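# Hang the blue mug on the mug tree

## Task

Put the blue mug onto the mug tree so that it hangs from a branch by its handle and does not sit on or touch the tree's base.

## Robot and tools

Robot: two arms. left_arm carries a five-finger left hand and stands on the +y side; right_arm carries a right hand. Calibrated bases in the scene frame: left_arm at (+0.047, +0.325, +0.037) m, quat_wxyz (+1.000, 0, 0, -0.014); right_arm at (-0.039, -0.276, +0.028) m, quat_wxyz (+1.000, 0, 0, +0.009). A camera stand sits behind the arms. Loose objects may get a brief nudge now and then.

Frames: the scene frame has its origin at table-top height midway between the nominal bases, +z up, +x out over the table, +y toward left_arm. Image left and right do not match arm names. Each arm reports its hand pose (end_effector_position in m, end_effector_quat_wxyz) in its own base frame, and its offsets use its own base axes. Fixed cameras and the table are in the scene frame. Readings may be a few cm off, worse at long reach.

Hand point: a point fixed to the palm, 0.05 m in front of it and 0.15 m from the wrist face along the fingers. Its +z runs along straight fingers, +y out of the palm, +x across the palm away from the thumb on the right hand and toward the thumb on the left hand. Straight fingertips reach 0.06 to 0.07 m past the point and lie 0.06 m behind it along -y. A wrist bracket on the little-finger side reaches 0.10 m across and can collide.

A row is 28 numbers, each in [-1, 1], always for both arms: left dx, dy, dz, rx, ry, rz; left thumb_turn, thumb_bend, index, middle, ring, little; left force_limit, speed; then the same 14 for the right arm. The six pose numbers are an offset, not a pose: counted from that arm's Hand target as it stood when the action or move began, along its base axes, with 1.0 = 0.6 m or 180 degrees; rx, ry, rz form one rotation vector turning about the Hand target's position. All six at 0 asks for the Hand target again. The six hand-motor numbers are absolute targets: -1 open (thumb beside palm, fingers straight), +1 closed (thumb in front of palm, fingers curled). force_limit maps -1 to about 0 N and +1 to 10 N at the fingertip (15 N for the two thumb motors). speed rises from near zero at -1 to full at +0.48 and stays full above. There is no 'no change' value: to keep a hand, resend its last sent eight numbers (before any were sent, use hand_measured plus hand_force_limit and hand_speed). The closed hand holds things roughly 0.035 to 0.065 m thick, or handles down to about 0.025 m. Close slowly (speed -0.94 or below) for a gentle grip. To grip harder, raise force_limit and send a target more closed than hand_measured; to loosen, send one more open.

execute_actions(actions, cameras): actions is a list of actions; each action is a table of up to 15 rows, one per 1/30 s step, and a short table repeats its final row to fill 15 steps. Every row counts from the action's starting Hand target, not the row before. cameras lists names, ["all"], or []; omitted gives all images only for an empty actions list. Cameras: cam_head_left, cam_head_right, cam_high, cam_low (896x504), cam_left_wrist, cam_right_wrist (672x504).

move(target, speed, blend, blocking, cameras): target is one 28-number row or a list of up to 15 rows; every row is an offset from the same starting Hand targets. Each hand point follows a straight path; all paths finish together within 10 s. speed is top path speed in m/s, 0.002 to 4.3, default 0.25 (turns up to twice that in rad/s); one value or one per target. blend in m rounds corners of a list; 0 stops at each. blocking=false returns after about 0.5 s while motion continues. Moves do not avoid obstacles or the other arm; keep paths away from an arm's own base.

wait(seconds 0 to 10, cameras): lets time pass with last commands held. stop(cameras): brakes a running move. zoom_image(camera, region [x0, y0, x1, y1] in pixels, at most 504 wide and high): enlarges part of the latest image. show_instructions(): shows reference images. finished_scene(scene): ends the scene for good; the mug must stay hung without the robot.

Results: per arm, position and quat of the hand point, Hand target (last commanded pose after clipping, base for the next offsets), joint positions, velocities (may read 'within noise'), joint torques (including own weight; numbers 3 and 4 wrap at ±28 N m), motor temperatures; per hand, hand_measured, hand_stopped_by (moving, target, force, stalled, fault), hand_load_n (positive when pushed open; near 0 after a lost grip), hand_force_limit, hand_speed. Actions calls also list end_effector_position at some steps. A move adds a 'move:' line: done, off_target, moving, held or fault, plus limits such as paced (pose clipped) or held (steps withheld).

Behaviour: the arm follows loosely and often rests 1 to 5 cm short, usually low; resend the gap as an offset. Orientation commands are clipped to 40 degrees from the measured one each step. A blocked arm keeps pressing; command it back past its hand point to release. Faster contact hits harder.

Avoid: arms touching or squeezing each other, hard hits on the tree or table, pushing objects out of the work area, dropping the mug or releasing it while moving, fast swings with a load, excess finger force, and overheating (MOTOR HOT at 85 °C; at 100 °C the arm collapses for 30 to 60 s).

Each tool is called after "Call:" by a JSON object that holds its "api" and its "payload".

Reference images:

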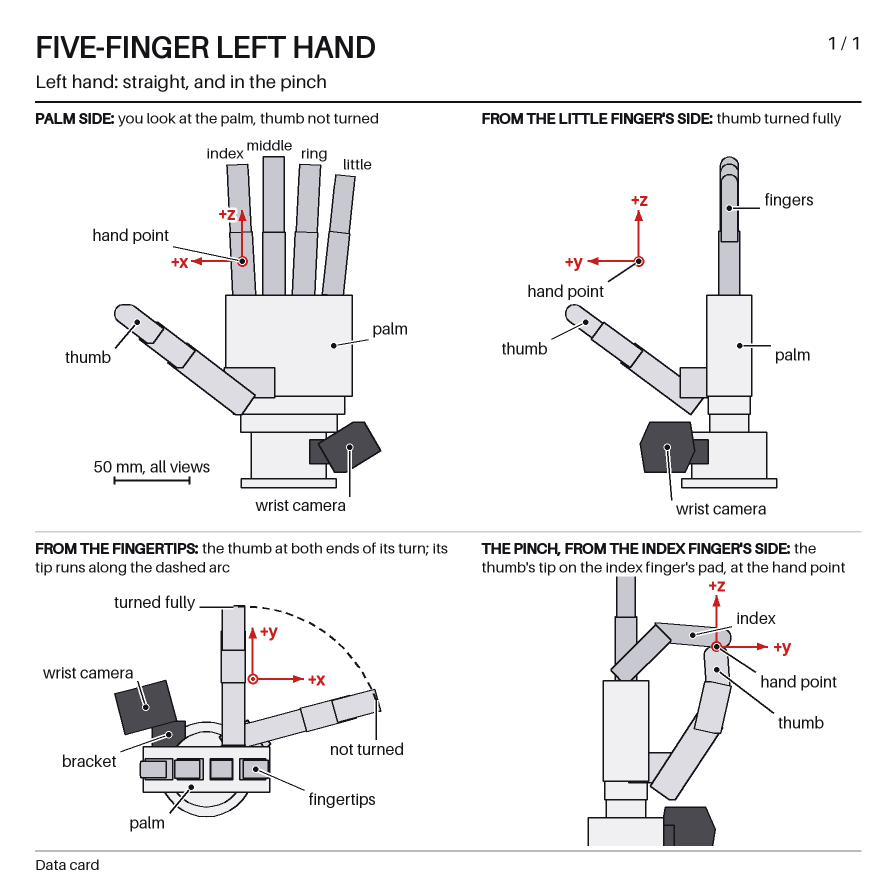

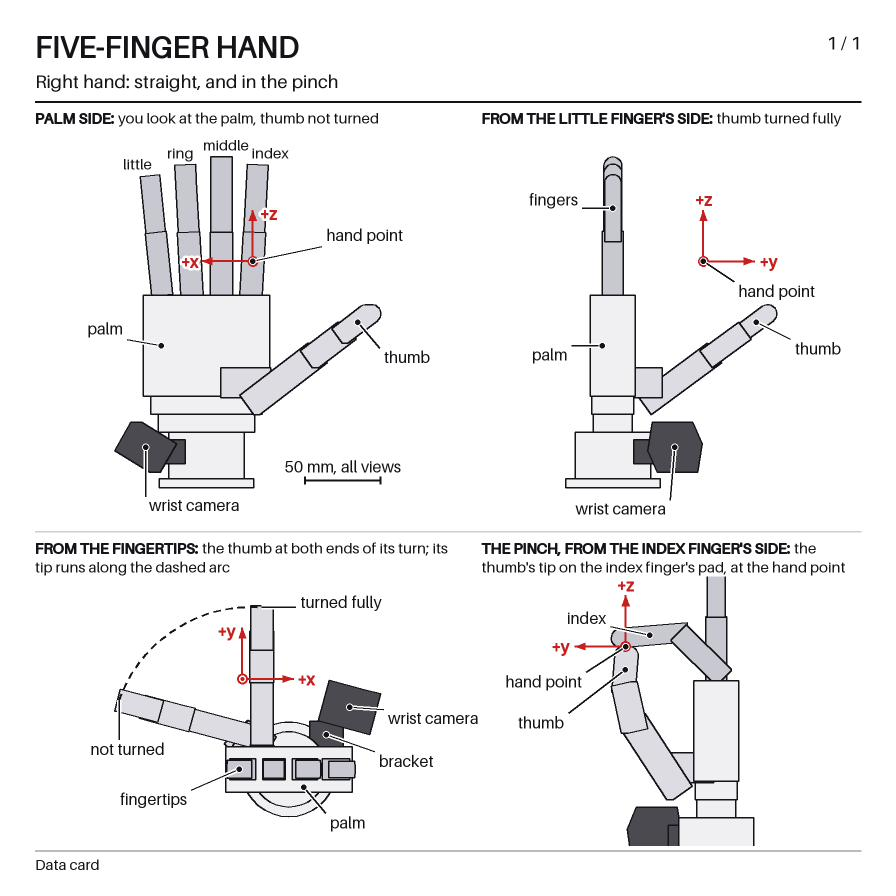

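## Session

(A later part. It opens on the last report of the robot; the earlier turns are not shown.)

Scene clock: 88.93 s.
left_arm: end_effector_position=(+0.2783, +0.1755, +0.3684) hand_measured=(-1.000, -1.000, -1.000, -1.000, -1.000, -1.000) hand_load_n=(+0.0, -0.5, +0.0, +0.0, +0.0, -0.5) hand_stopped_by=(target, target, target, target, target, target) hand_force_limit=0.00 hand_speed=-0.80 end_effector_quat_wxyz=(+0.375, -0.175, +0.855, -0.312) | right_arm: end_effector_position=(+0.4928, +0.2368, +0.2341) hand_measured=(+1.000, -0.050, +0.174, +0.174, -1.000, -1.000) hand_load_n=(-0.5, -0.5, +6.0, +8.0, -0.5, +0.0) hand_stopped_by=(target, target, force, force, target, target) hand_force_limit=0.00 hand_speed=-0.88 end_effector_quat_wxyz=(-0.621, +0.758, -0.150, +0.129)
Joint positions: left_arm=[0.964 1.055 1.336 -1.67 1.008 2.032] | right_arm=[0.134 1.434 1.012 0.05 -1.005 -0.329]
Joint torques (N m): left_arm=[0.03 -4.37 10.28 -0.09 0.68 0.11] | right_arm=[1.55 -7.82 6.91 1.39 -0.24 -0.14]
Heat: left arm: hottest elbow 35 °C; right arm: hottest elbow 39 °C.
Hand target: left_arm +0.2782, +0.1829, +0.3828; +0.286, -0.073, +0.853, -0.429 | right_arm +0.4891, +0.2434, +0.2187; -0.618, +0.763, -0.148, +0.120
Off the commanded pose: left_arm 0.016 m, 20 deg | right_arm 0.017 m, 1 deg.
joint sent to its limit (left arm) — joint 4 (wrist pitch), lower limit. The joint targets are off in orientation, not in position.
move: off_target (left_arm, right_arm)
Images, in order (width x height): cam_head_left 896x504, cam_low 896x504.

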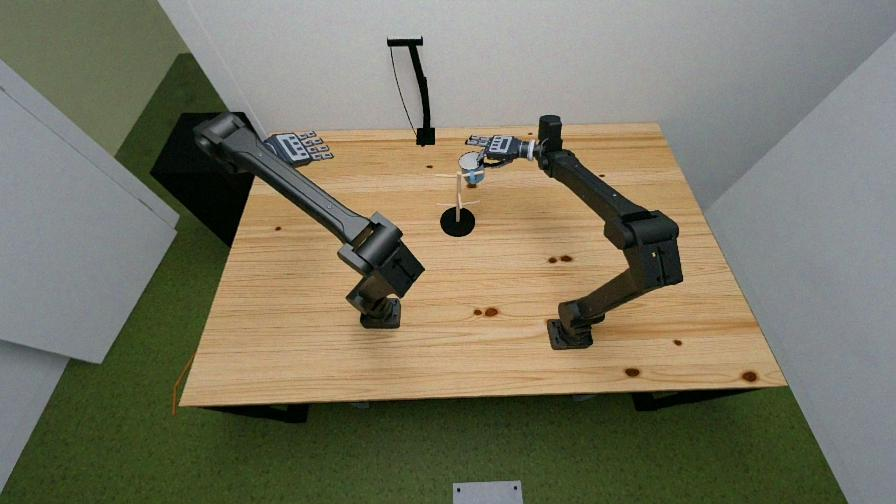

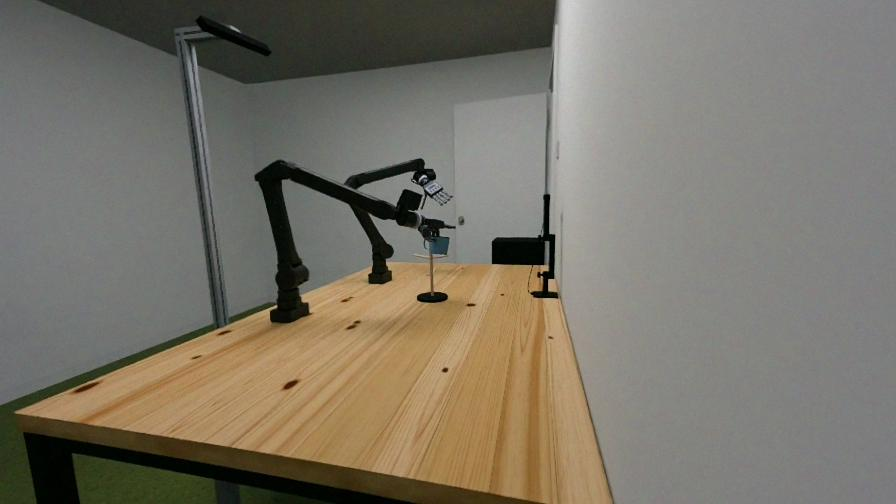

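Call:
{"api": "move", "payload": {"target": [0,0,0,0,0,0,-1,-1,-1,-1,-1,-1,0,-0.8,0,0,-0.015,0,0.1,0,1.0,-0.05,0.66,0.66,-1,-1,0.0,-0.88], "speed": 0.05, "cameras": ["cam_head_left","cam_low"]}}

Call:
{"api": "zoom_image", "payload": {"camera": "cam_low", "region": [390, 190, 490, 310]}}

Call:
{"api": "zoom_image", "payload": {"camera": "cam_head_left", "region": [440, 140, 500, 200]}}

Scene clock: 97.93 s.
left_arm: end_effector_position=(+0.2783, +0.1755, +0.3684) hand_measured=(-1.000, -1.000, -1.000, -1.000, -1.000, -1.000) hand_load_n=(+0.0, +0.0, +0.0, +0.0, +0.0, +0.0) hand_stopped_by=(target, target, target, target, target, target) hand_force_limit=0.00 hand_speed=-0.80 end_effector_quat_wxyz=(+0.375, -0.175, +0.855, -0.312) | right_arm: end_effector_position=(+0.4831, +0.2405, +0.2214) hand_measured=(+1.000, -0.050, +0.174, +0.174, -1.000, -1.000) hand_load_n=(-1.0, +3.0, +7.5, +9.0, +0.0, +0.0) hand_stopped_by=(target, target, force, force, target, target) hand_force_limit=0.00 hand_speed=-0.88 end_effector_quat_wxyz=(-0.593, +0.768, -0.239, +0.011)
Joint positions: left_arm=[0.964 1.055 1.336 -1.67 1.008 2.032] | right_arm=[0.134 1.502 1.114 -0.225 -1.032 -0.26]
Joint torques (N m): left_arm=[0.21 -4.25 10.33 -0.05 0.67 0.11] | right_arm=[0.85 -7.65 9.63 0.28 -0.55 -0.18]
Heat: left arm: hottest elbow 36 °C; right arm: hottest elbow 39 °C.
Hand target: left_arm +0.2782, +0.1829, +0.3828; +0.286, -0.073, +0.853, -0.429 | right_arm +0.4891, +0.2434, +0.2098; -0.587, +0.772, -0.243, -0.001
Off the commanded pose: left_arm 0.016 m, 20 deg | right_arm 0.013 m, 2 deg.
joint sent to its limit (left arm) — joint 4 (wrist pitch), lower limit. The joint targets are off in orientation, not in position.
move: off_target (left_arm, right_arm)
Images, in order (width x height): cam_head_left 896x504, cam_low 896x504.

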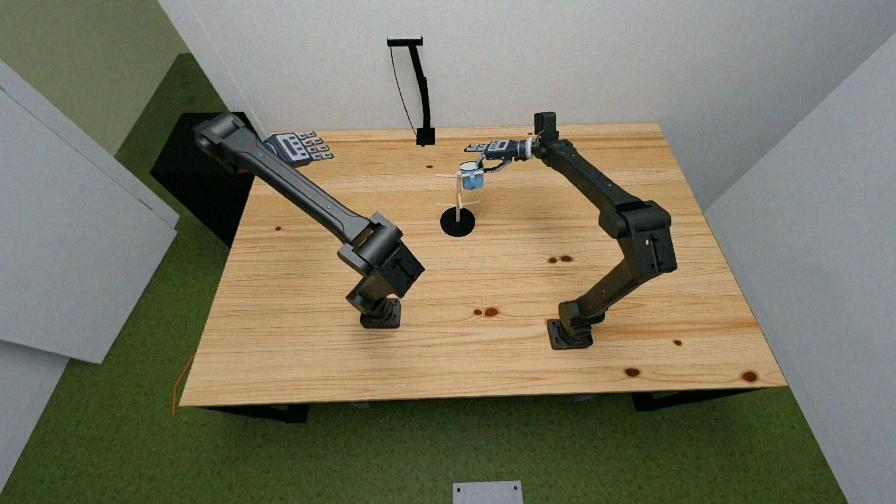

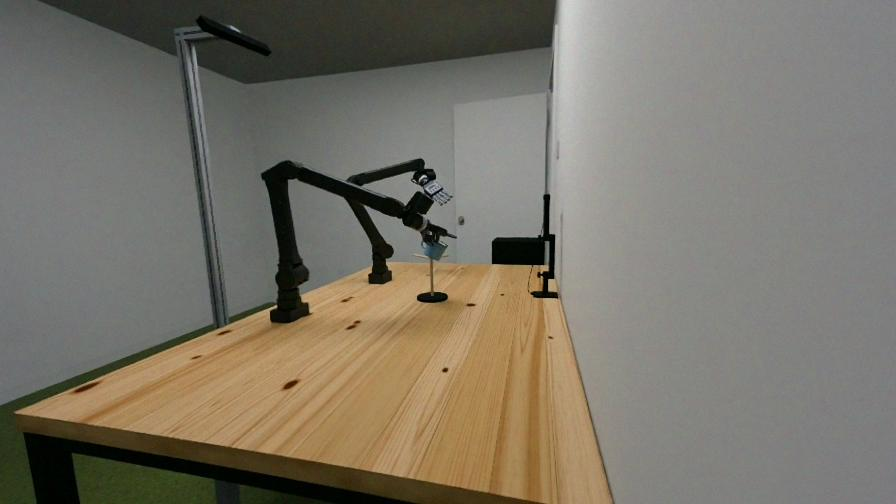

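Scaled by 4.200 from the camera's 896x504 image, which has a finer 1280x720 frame.

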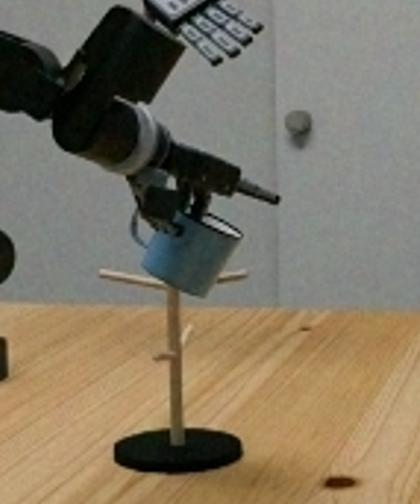

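Scaled by 8.400 from the camera's 896x504 image, which has a finer 1280x720 frame.

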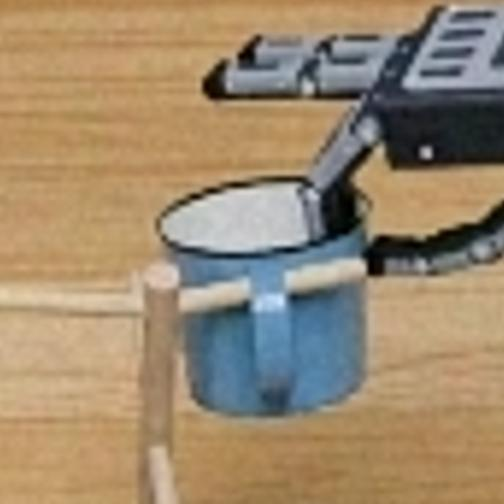

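Call:
{"api": "move", "payload": {"target": [0,0,0,0,0,0,-1,-1,-1,-1,-1,-1,0,-0.8,0,0,-0.012,0,0.1,0,1.0,-0.05,0.165,0.165,-1,-1,0.0,-0.9], "speed": 0.05, "cameras": ["cam_head_left","cam_low"]}}

Call:
{"api": "zoom_image", "payload": {"camera": "cam_low", "region": [390, 190, 490, 310]}}

Call:
{"api": "zoom_image", "payload": {"camera": "cam_head_left", "region": [440, 140, 500, 200]}}

Scene clock: 103.50 s.
left_arm: end_effector_position=(+0.2783, +0.1755, +0.3684) hand_measured=(-1.000, -1.000, -1.000, -1.000, -1.000, -1.000) hand_load_n=(-0.5, +0.0, +0.0, +0.0, +0.0, +0.0) hand_stopped_by=(target, target, target, target, target, target) hand_force_limit=0.00 hand_speed=-0.80 end_effector_quat_wxyz=(+0.375, -0.175, +0.855, -0.312) | right_arm: end_effector_position=(+0.4806, +0.2434, +0.2078) hand_measured=(+1.000, -0.050, +0.164, +0.162, -1.000, -1.000) hand_load_n=(-1.0, +1.0, +5.5, +5.5, +0.0, +0.0) hand_stopped_by=(target, target, force, force, target, target) hand_force_limit=0.00 hand_speed=-0.90 end_effector_quat_wxyz=(-0.546, +0.764, -0.326, -0.113)
Joint positions: left_arm=[0.964 1.055 1.336 -1.67 1.008 2.032] | right_arm=[0.133 1.618 1.251 -0.531 -1.064 -0.224]
Joint torques (N m): left_arm=[0.32 -4.48 10.3 -0.05 0.67 0.1] | right_arm=[0.26 -9.35 9.81 0.18 -0.87 -0.03]
Heat: left arm: hottest elbow 36 °C; right arm: hottest elbow 39 °C.
Hand target: left_arm +0.2782, +0.1829, +0.3828; +0.286, -0.073, +0.853, -0.429 | right_arm +0.4891, +0.2433, +0.2025; -0.542, +0.762, -0.332, -0.122
Off the commanded pose: left_arm 0.016 m, 20 deg | right_arm 0.010 m, 1 deg.
joint sent to its limit (left arm) — joint 4 (wrist pitch), lower limit. The joint targets are off in orientation, not in position.
move: off_target (left_arm)
Images, in order (width x height): cam_head_left 896x504, cam_low 896x504.

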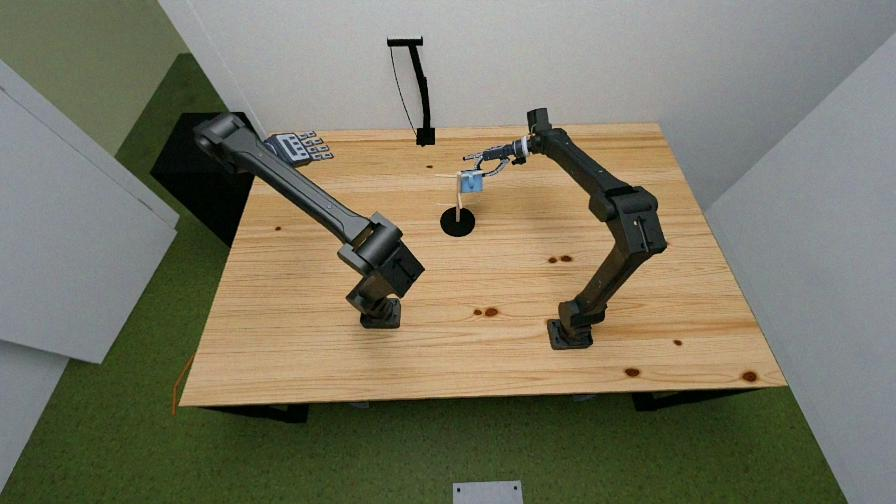

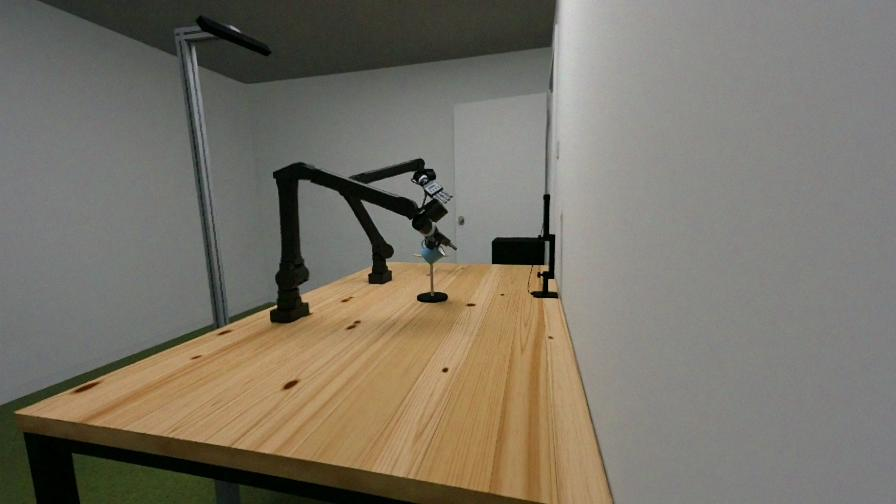

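Scaled by 4.200 from the camera's 896x504 image, which has a finer 1280x720 frame.

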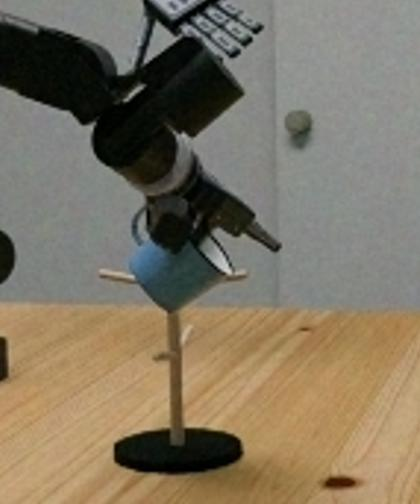

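Scaled by 8.400 from the camera's 896x504 image, which has a finer 1280x720 frame.

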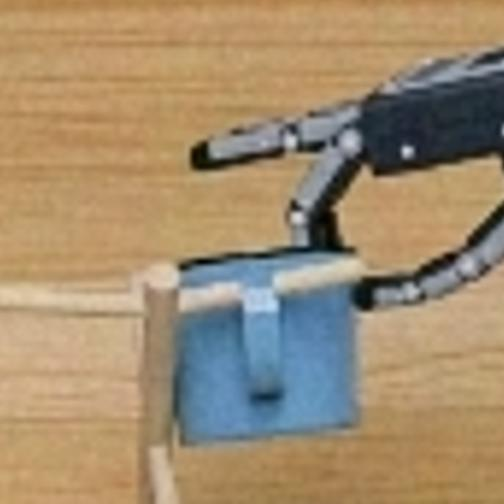

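Call:
{"api": "move", "payload": {"target": [0,0,0,0,0,0,-1,-1,-1,-1,-1,-1,0,-0.8,-0.008,0,-0.014,0,0.09,0,1.0,-0.05,0.155,0.155,-1,-1,0.0,-0.9], "speed": 0.05, "cameras": ["cam_head_left","cam_low","cam_high"]}}

Call:
{"api": "zoom_image", "payload": {"camera": "cam_low", "region": [390, 190, 490, 310]}}

Call:
{"api": "zoom_image", "payload": {"camera": "cam_head_left", "region": [440, 140, 500, 200]}}

Call:
{"api": "zoom_image", "payload": {"camera": "cam_high", "region": [350, 290, 500, 420]}}

Scene clock: 108.60 s.
left_arm: end_effector_position=(+0.2783, +0.1755, +0.3684) hand_measured=(-1.000, -1.000, -1.000, -1.000, -1.000, -1.000) hand_load_n=(+0.0, +0.0, +0.0, +0.0, +0.0, +0.0) hand_stopped_by=(target, target, target, target, target, target) hand_force_limit=0.00 hand_speed=-0.80 end_effector_quat_wxyz=(+0.375, -0.175, +0.855, -0.312) | right_arm: end_effector_position=(+0.4761, +0.2412, +0.2034) hand_measured=(+1.000, -0.050, +0.154, +0.154, -1.000, -1.000) hand_load_n=(+0.0, +1.5, +3.0, +2.5, +0.0, +0.0) hand_stopped_by=(target, target, target, target, target, target) hand_force_limit=0.00 hand_speed=-0.90 end_effector_quat_wxyz=(-0.496, +0.739, -0.400, -0.218)
Joint positions: left_arm=[0.964 1.055 1.336 -1.67 1.008 2.032] | right_arm=[0.123 1.716 1.361 -0.794 -1.102 -0.195]
Joint torques (N m): left_arm=[0.21 -4.48 10.29 -0.1 0.68 0.11] | right_arm=[0.15 -9.93 9.66 0.16 -0.82 -0.02]
Heat: left arm: hottest elbow 36 °C; right arm: hottest elbow 39 °C.
Hand target: left_arm +0.2782, +0.1829, +0.3828; +0.286, -0.073, +0.853, -0.429 | right_arm +0.4843, +0.2434, +0.1942; -0.490, +0.738, -0.405, -0.228
Off the commanded pose: left_arm 0.016 m, 20 deg | right_arm 0.012 m, 1 deg.
joint sent to its limit (left arm) — joint 4 (wrist pitch), lower limit. The joint targets are off in orientation, not in position.
move: off_target (left_arm, right_arm)
Images, in order (width x height): cam_head_left 896x504, cam_high 896x504, cam_low 896x504.

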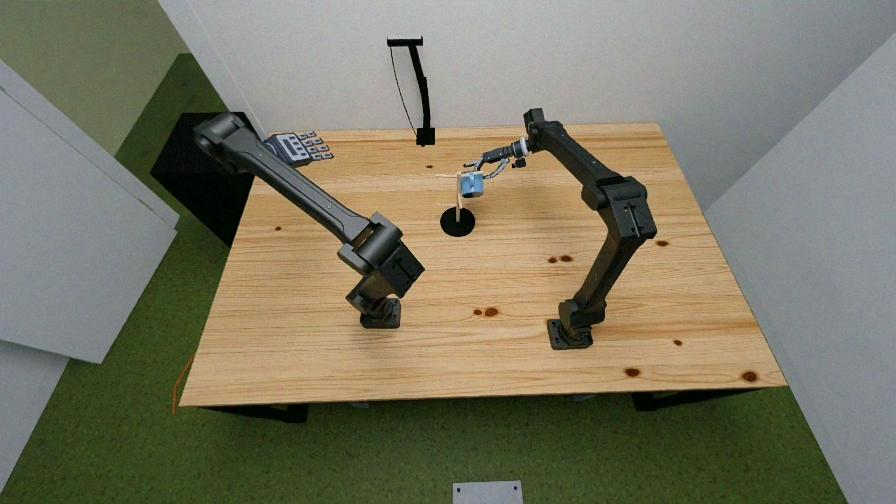

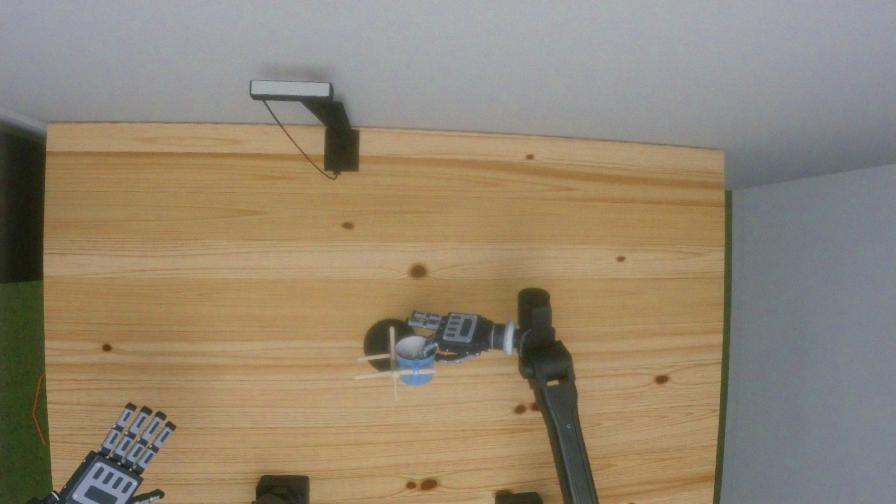

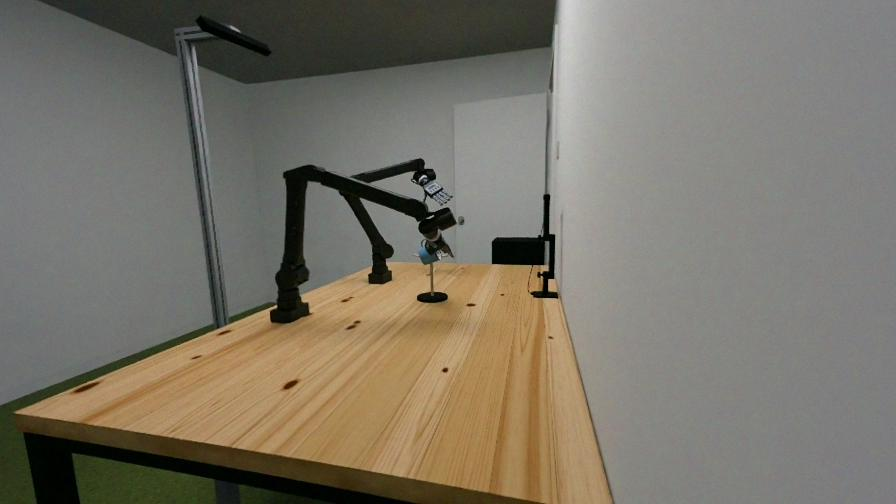

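Scaled by 4.200 from the camera's 896x504 image, which has a finer 1280x720 frame.

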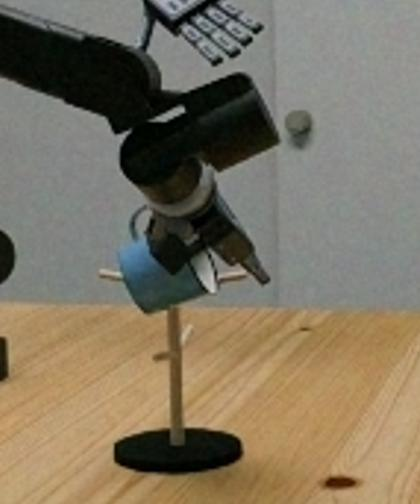

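Scaled by 8.400 from the camera's 896x504 image, which has a finer 1280x720 frame.

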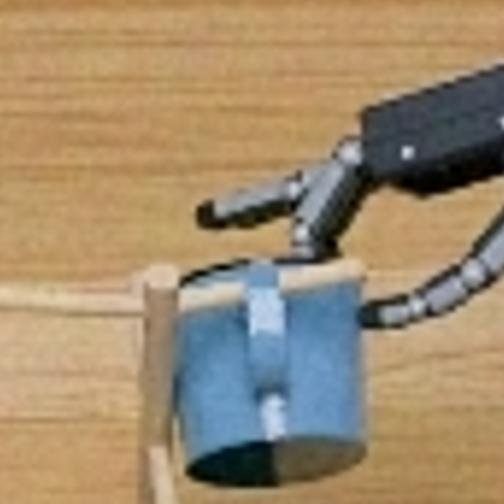

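Scaled by 3.360 from the camera's 896x504 image, which has a finer 1280x720 frame.

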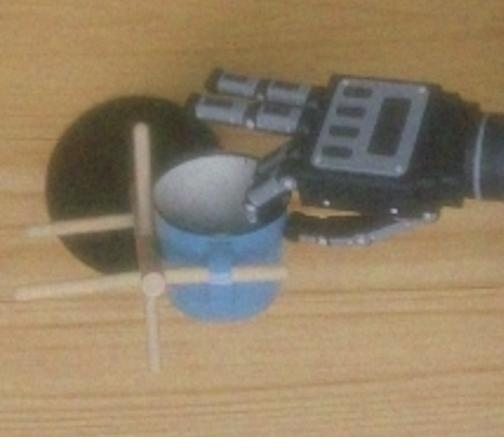

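Call:
{"api": "move", "payload": {"target": [0,0,0,0,0,0,-1,-1,-1,-1,-1,-1,0,-0.8,-0.008,0,-0.008,0,0.06,0,1.0,-0.05,0.135,0.135,-1,-1,0.0,-0.9], "speed": 0.05, "cameras": ["cam_head_left","cam_low","cam_high"]}}

Call:
{"api": "zoom_image", "payload": {"camera": "cam_low", "region": [390, 190, 490, 310]}}

Call:
{"api": "zoom_image", "payload": {"camera": "cam_head_left", "region": [440, 140, 500, 200]}}

Call:
{"api": "zoom_image", "payload": {"camera": "cam_high", "region": [380, 310, 450, 400]}}

Scene clock: 111.93 s.
left_arm: end_effector_position=(+0.2783, +0.1755, +0.3684) hand_measured=(-1.000, -1.000, -1.000, -1.000, -1.000, -1.000) hand_load_n=(+0.0, +0.0, +0.0, +0.0, +0.0, +0.0) hand_stopped_by=(target, target, target, target, target, target) hand_force_limit=0.00 hand_speed=-0.80 end_effector_quat_wxyz=(+0.375, -0.175, +0.855, -0.312) | right_arm: end_effector_position=(+0.4708, +0.2391, +0.2012) hand_measured=(+1.000, -0.050, +0.134, +0.134, -1.000, -1.000) hand_load_n=(+0.5, -0.5, +2.0, +0.0, +0.0, +0.0) hand_stopped_by=(target, target, target, target, target, target) hand_force_limit=0.00 hand_speed=-0.90 end_effector_quat_wxyz=(-0.458, +0.714, -0.445, -0.287)
Joint positions: left_arm=[0.964 1.055 1.336 -1.67 1.008 2.032] | right_arm=[0.116 1.78 1.422 -0.97 -1.128 -0.187]
Joint torques (N m): left_arm=[0.38 -4.48 10.35 -0.09 0.67 0.1] | right_arm=[1.08 -10.17 9.57 0.09 -0.76 0]
Heat: left arm: hottest elbow 36 °C; right arm: hottest elbow 39 °C.
Hand target: left_arm +0.2782, +0.1829, +0.3828; +0.286, -0.073, +0.853, -0.429 | right_arm +0.4794, +0.2434, +0.1894; -0.450, +0.713, -0.449, -0.296
Off the commanded pose: left_arm 0.016 m, 20 deg | right_arm 0.015 m, 2 deg.
joint sent to its limit (left arm) — joint 4 (wrist pitch), lower limit. The joint targets are off in orientation, not in position.
move: off_target (left_arm, right_arm)
Images, in order (width x height): cam_head_left 896x504, cam_high 896x504, cam_low 896x504.

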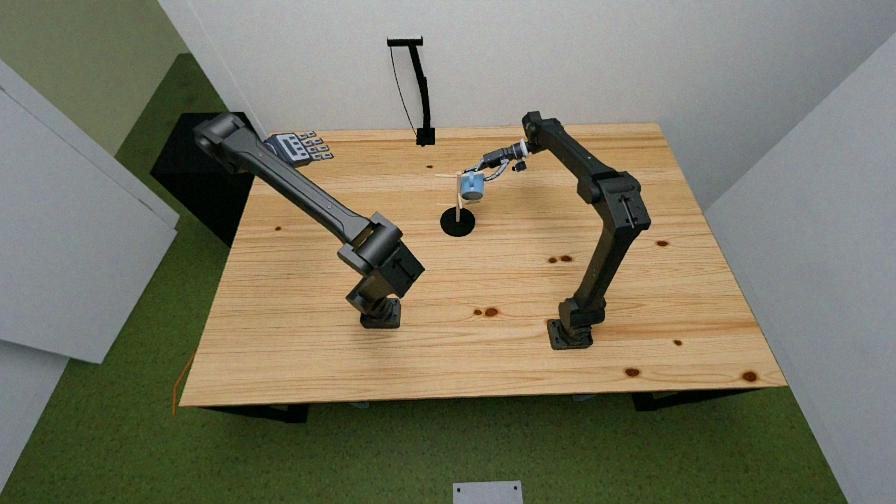

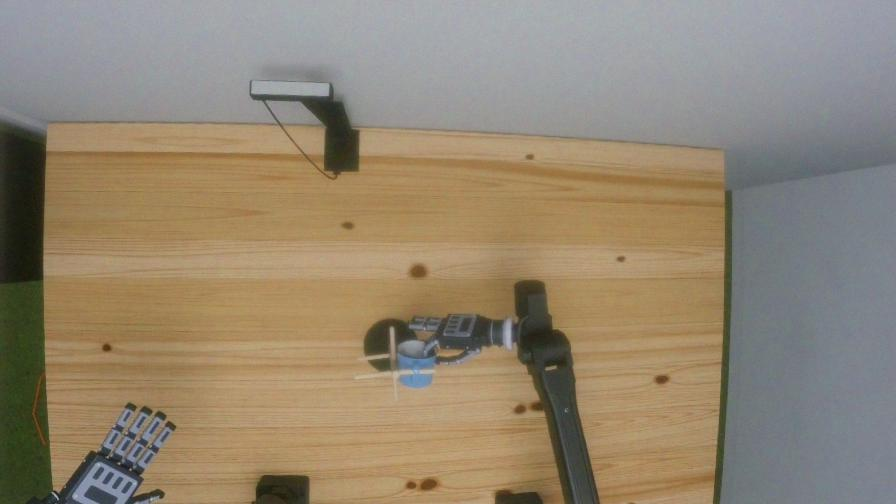

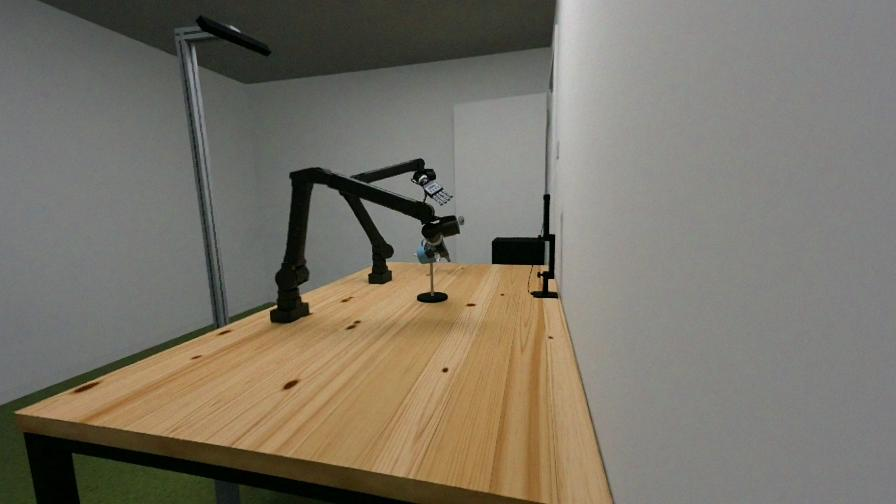

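Scaled by 4.200 from the camera's 896x504 image, which has a finer 1280x720 frame.

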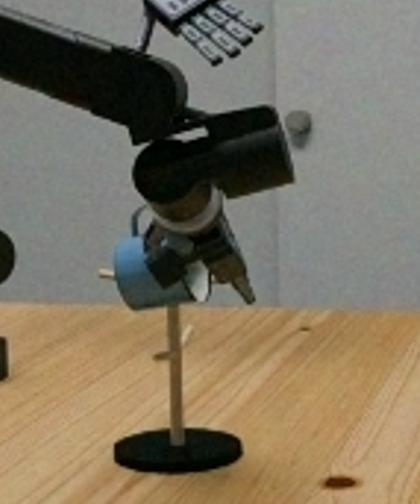

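Scaled by 8.400 from the camera's 896x504 image, which has a finer 1280x720 frame.

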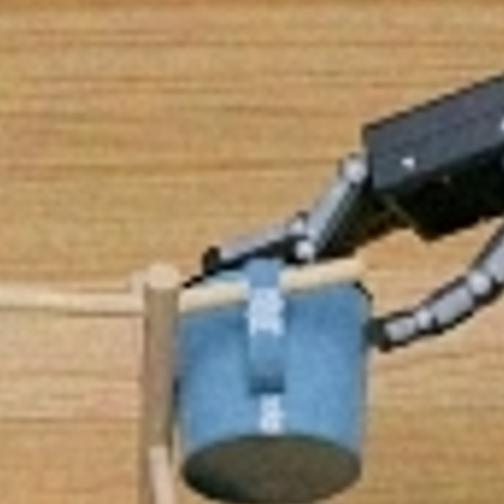

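Scaled by 5.600 from the camera's 896x504 image, which has a finer 1280x720 frame.

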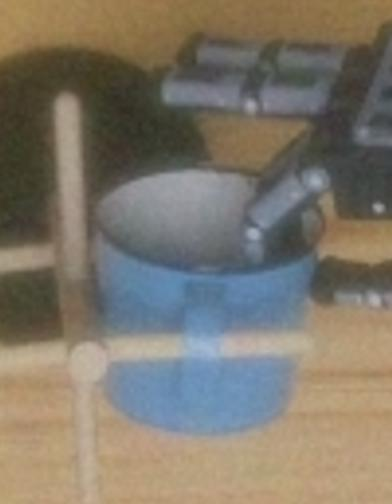

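Call:
{"api": "move", "payload": {"target": [0,0,0,0,0,0,-1,-1,-1,-1,-1,-1,0,-0.8,0,0,0,0,0,0,1.0,-0.2,0.08,0.08,-1,-1,0.0,-0.9], "speed": 0.03, "cameras": ["cam_head_left","cam_low","cam_high"]}}

Call:
{"api": "zoom_image", "payload": {"camera": "cam_low", "region": [400, 220, 470, 310]}}

Call:
{"api": "zoom_image", "payload": {"camera": "cam_head_left", "region": [440, 140, 500, 210]}}

Call:
{"api": "zoom_image", "payload": {"camera": "cam_high", "region": [380, 310, 450, 400]}}

Scene clock: 117.07 s.
left_arm: end_effector_position=(+0.2783, +0.1755, +0.3684) hand_measured=(-1.000, -1.000, -1.000, -1.000, -1.000, -1.000) hand_load_n=(+0.0, +0.0, +0.0, +0.0, +0.0, +0.0) hand_stopped_by=(target, target, target, target, target, target) hand_force_limit=0.00 hand_speed=-0.80 end_effector_quat_wxyz=(+0.375, -0.175, +0.855, -0.312) | right_arm: end_effector_position=(+0.4720, +0.2392, +0.1931) hand_measured=(+1.000, -0.200, +0.080, +0.080, -1.000, -1.000) hand_load_n=(+0.0, +0.0, +0.0, +0.0, +0.0, +0.0) hand_stopped_by=(target, target, target, target, target, target) hand_force_limit=0.00 hand_speed=-0.90 end_effector_quat_wxyz=(-0.454, +0.711, -0.449, -0.293)
Joint positions: left_arm=[0.964 1.055 1.336 -1.67 1.008 2.032] | right_arm=[0.115 1.798 1.422 -0.97 -1.13 -0.187]
Joint torques (N m): left_arm=[0.32 -4.25 10.33 -0.08 0.68 0.11] | right_arm=[1.44 -11.46 9.5 -0.05 -0.66 -0.01]
Heat: left arm: hottest elbow 36 °C; right arm: hottest elbow 39 °C.
Hand target: left_arm +0.2782, +0.1829, +0.3828; +0.286, -0.073, +0.853, -0.429 | right_arm +0.4795, +0.2433, +0.1892; -0.450, +0.713, -0.449, -0.296
Off the commanded pose: left_arm 0.016 m, 20 deg | right_arm 0.009 m, 1 deg.
joint sent to its limit (left arm) — joint 4 (wrist pitch), lower limit. The joint targets are off in orientation, not in position.
move: off_target (left_arm)
Images, in order (width x height): cam_head_left 896x504, cam_high 896x504, cam_low 896x504.

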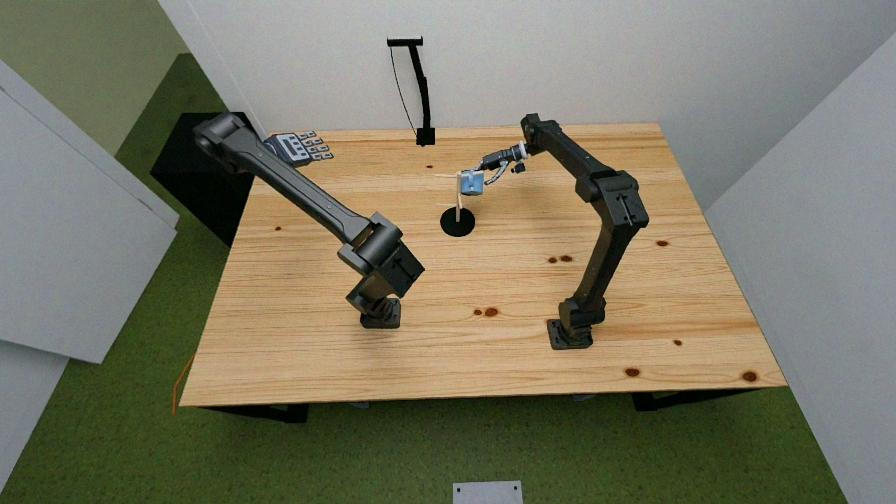

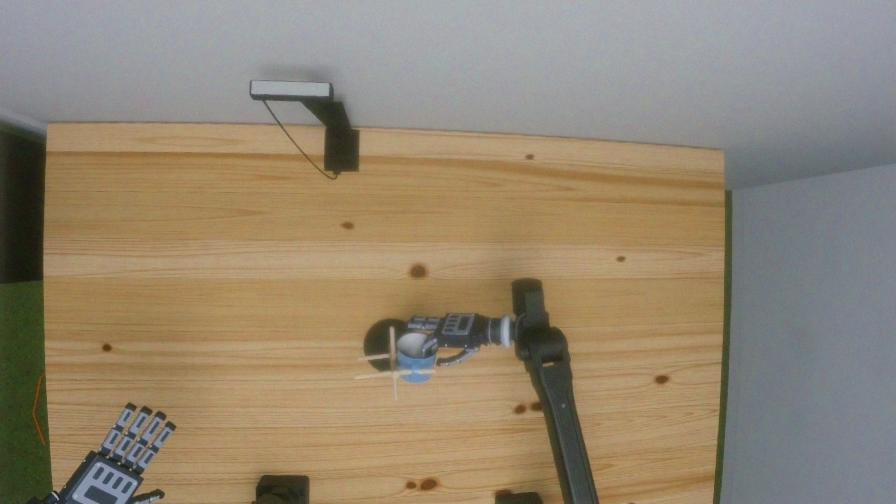

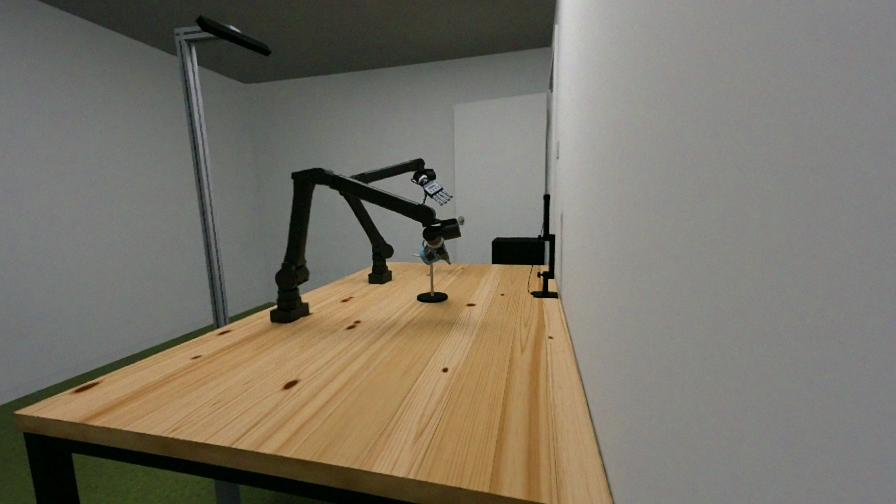

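Scaled by 5.600 from the camera's 896x504 image, which has a finer 1280x720 frame.

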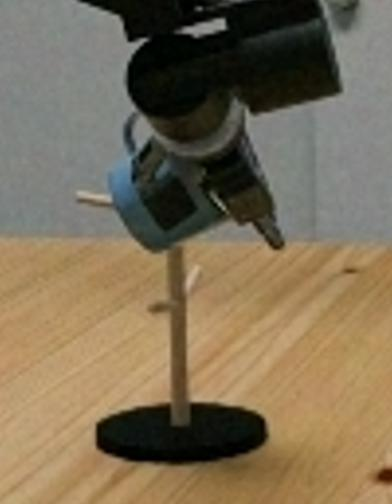

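Scaled by 7.200 from the camera's 896x504 image, which has a finer 1280x720 frame.

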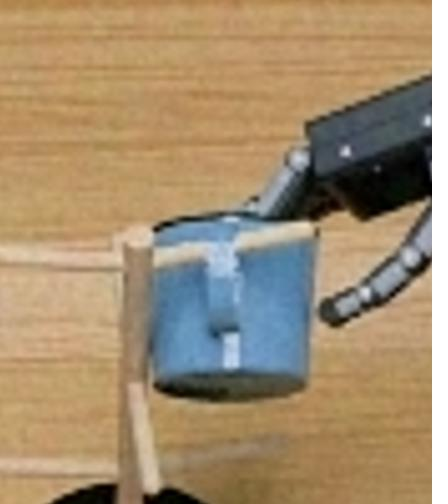

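Scaled by 5.600 from the camera's 896x504 image, which has a finer 1280x720 frame.

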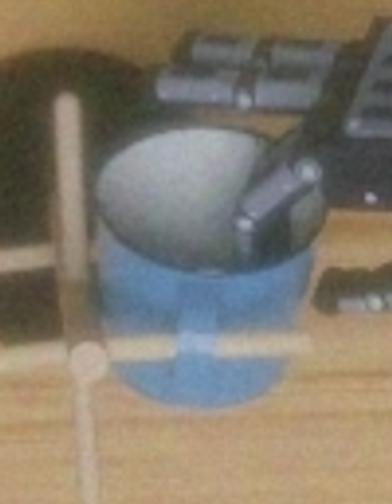

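Call:
{"api": "move", "payload": {"target": [0,0,0,0,0,0,-1,-1,-1,-1,-1,-1,0,-0.8,0.045,-0.003,0.045,0,0,0,1.0,-0.2,0.06,0.06,-1,-1,0.0,-0.9], "speed": 0.05, "cameras": ["cam_head_left","cam_low","cam_high"]}}

Call:
{"api": "zoom_image", "payload": {"camera": "cam_low", "region": [400, 220, 470, 310]}}

Call:
{"api": "zoom_image", "payload": {"camera": "cam_head_left", "region": [440, 140, 500, 210]}}

Call:
{"api": "zoom_image", "payload": {"camera": "cam_high", "region": [380, 310, 450, 400]}}

Scene clock: 119.77 s.
left_arm: end_effector_position=(+0.2783, +0.1755, +0.3684) hand_measured=(-1.000, -1.000, -1.000, -1.000, -1.000, -1.000) hand_load_n=(+0.0, +0.0, +0.0, +0.0, +0.0, -0.5) hand_stopped_by=(target, target, target, target, target, target) hand_force_limit=0.00 hand_speed=-0.80 end_effector_quat_wxyz=(+0.375, -0.175, +0.855, -0.312) | right_arm: end_effector_position=(+0.4934, +0.2415, +0.2176) hand_measured=(+1.000, -0.200, +0.060, +0.060, -1.000, -1.000) hand_load_n=(+0.0, +0.0, +0.0, +0.0, +0.0, +0.0) hand_stopped_by=(target, target, target, target, target, target) hand_force_limit=0.00 hand_speed=-0.90 end_effector_quat_wxyz=(-0.447, +0.709, -0.454, -0.301)
Joint positions: left_arm=[0.964 1.055 1.336 -1.67 1.008 2.032] | right_arm=[0.115 1.842 1.551 -1.084 -1.13 -0.193]
Joint torques (N m): left_arm=[0.21 -4.48 10.3 -0.06 0.68 0.1] | right_arm=[-0.09 -11.69 10.71 -0.05 -0.72 -0.13]
Heat: left arm: hottest elbow 36 °C; right arm: hottest elbow 39 °C.
Hand target: left_arm +0.2782, +0.1829, +0.3828; +0.286, -0.073, +0.853, -0.429 | right_arm +0.5065, +0.2415, +0.2163; -0.449, +0.713, -0.450, -0.296
Off the commanded pose: left_arm 0.016 m, 20 deg | right_arm 0.013 m, 1 deg.
joint sent to its limit (left arm) — joint 4 (wrist pitch), lower limit. The joint targets are off in orientation, not in position.
move: off_target (left_arm, right_arm)
Images, in order (width x height): cam_head_left 896x504, cam_high 896x504, cam_low 896x504.

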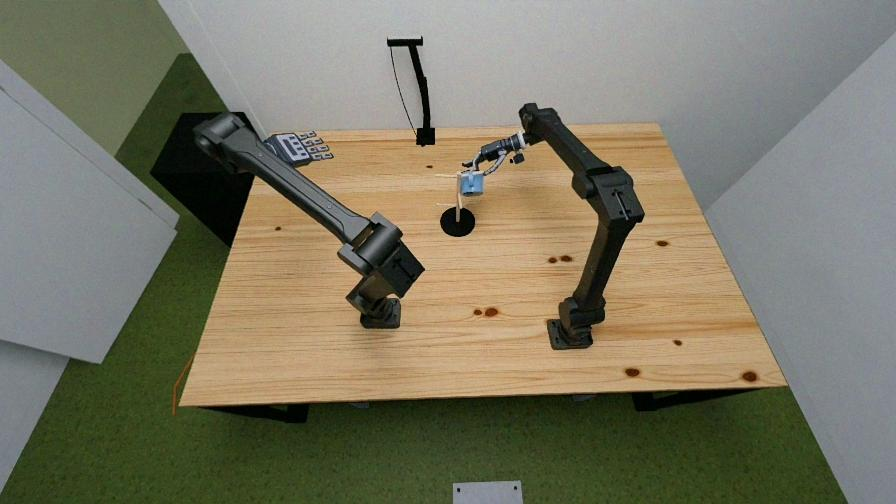

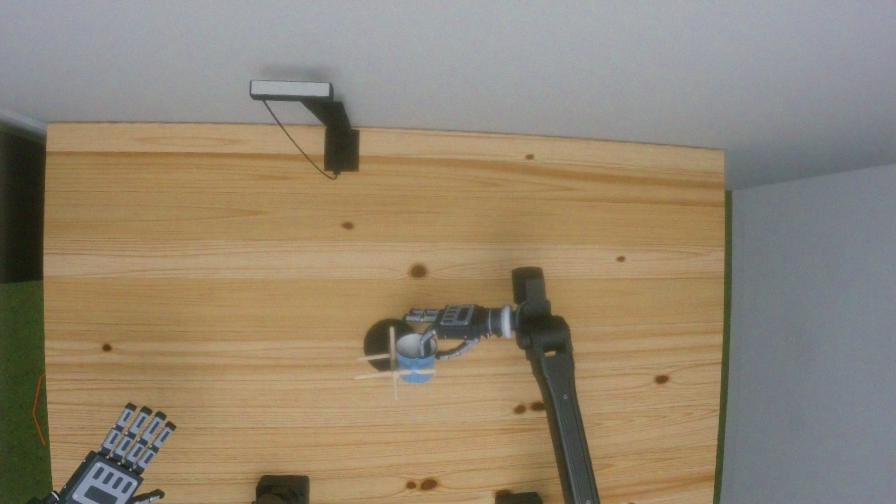

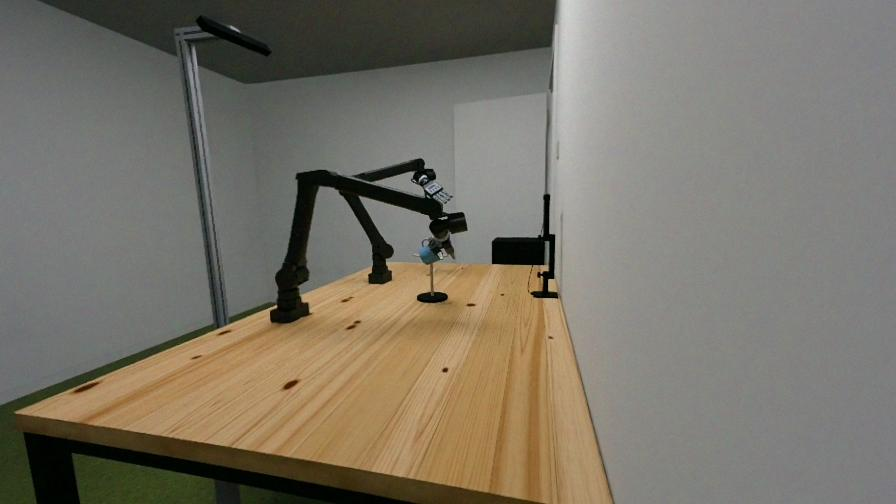

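Scaled by 5.600 from the camera's 896x504 image, which has a finer 1280x720 frame.

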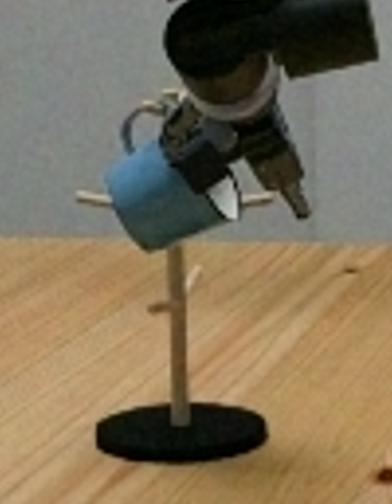

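Scaled by 7.200 from the camera's 896x504 image, which has a finer 1280x720 frame.

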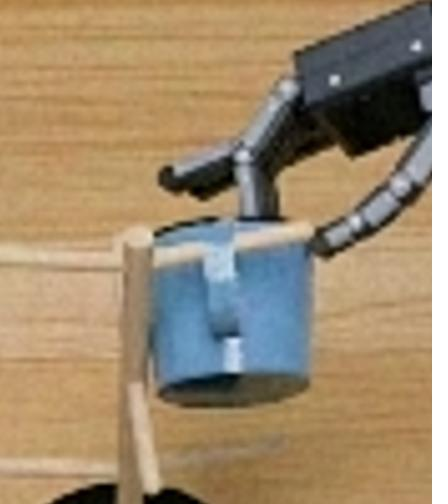

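Scaled by 5.600 from the camera's 896x504 image, which has a finer 1280x720 frame.

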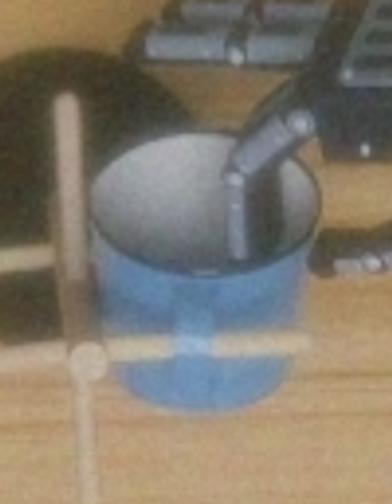

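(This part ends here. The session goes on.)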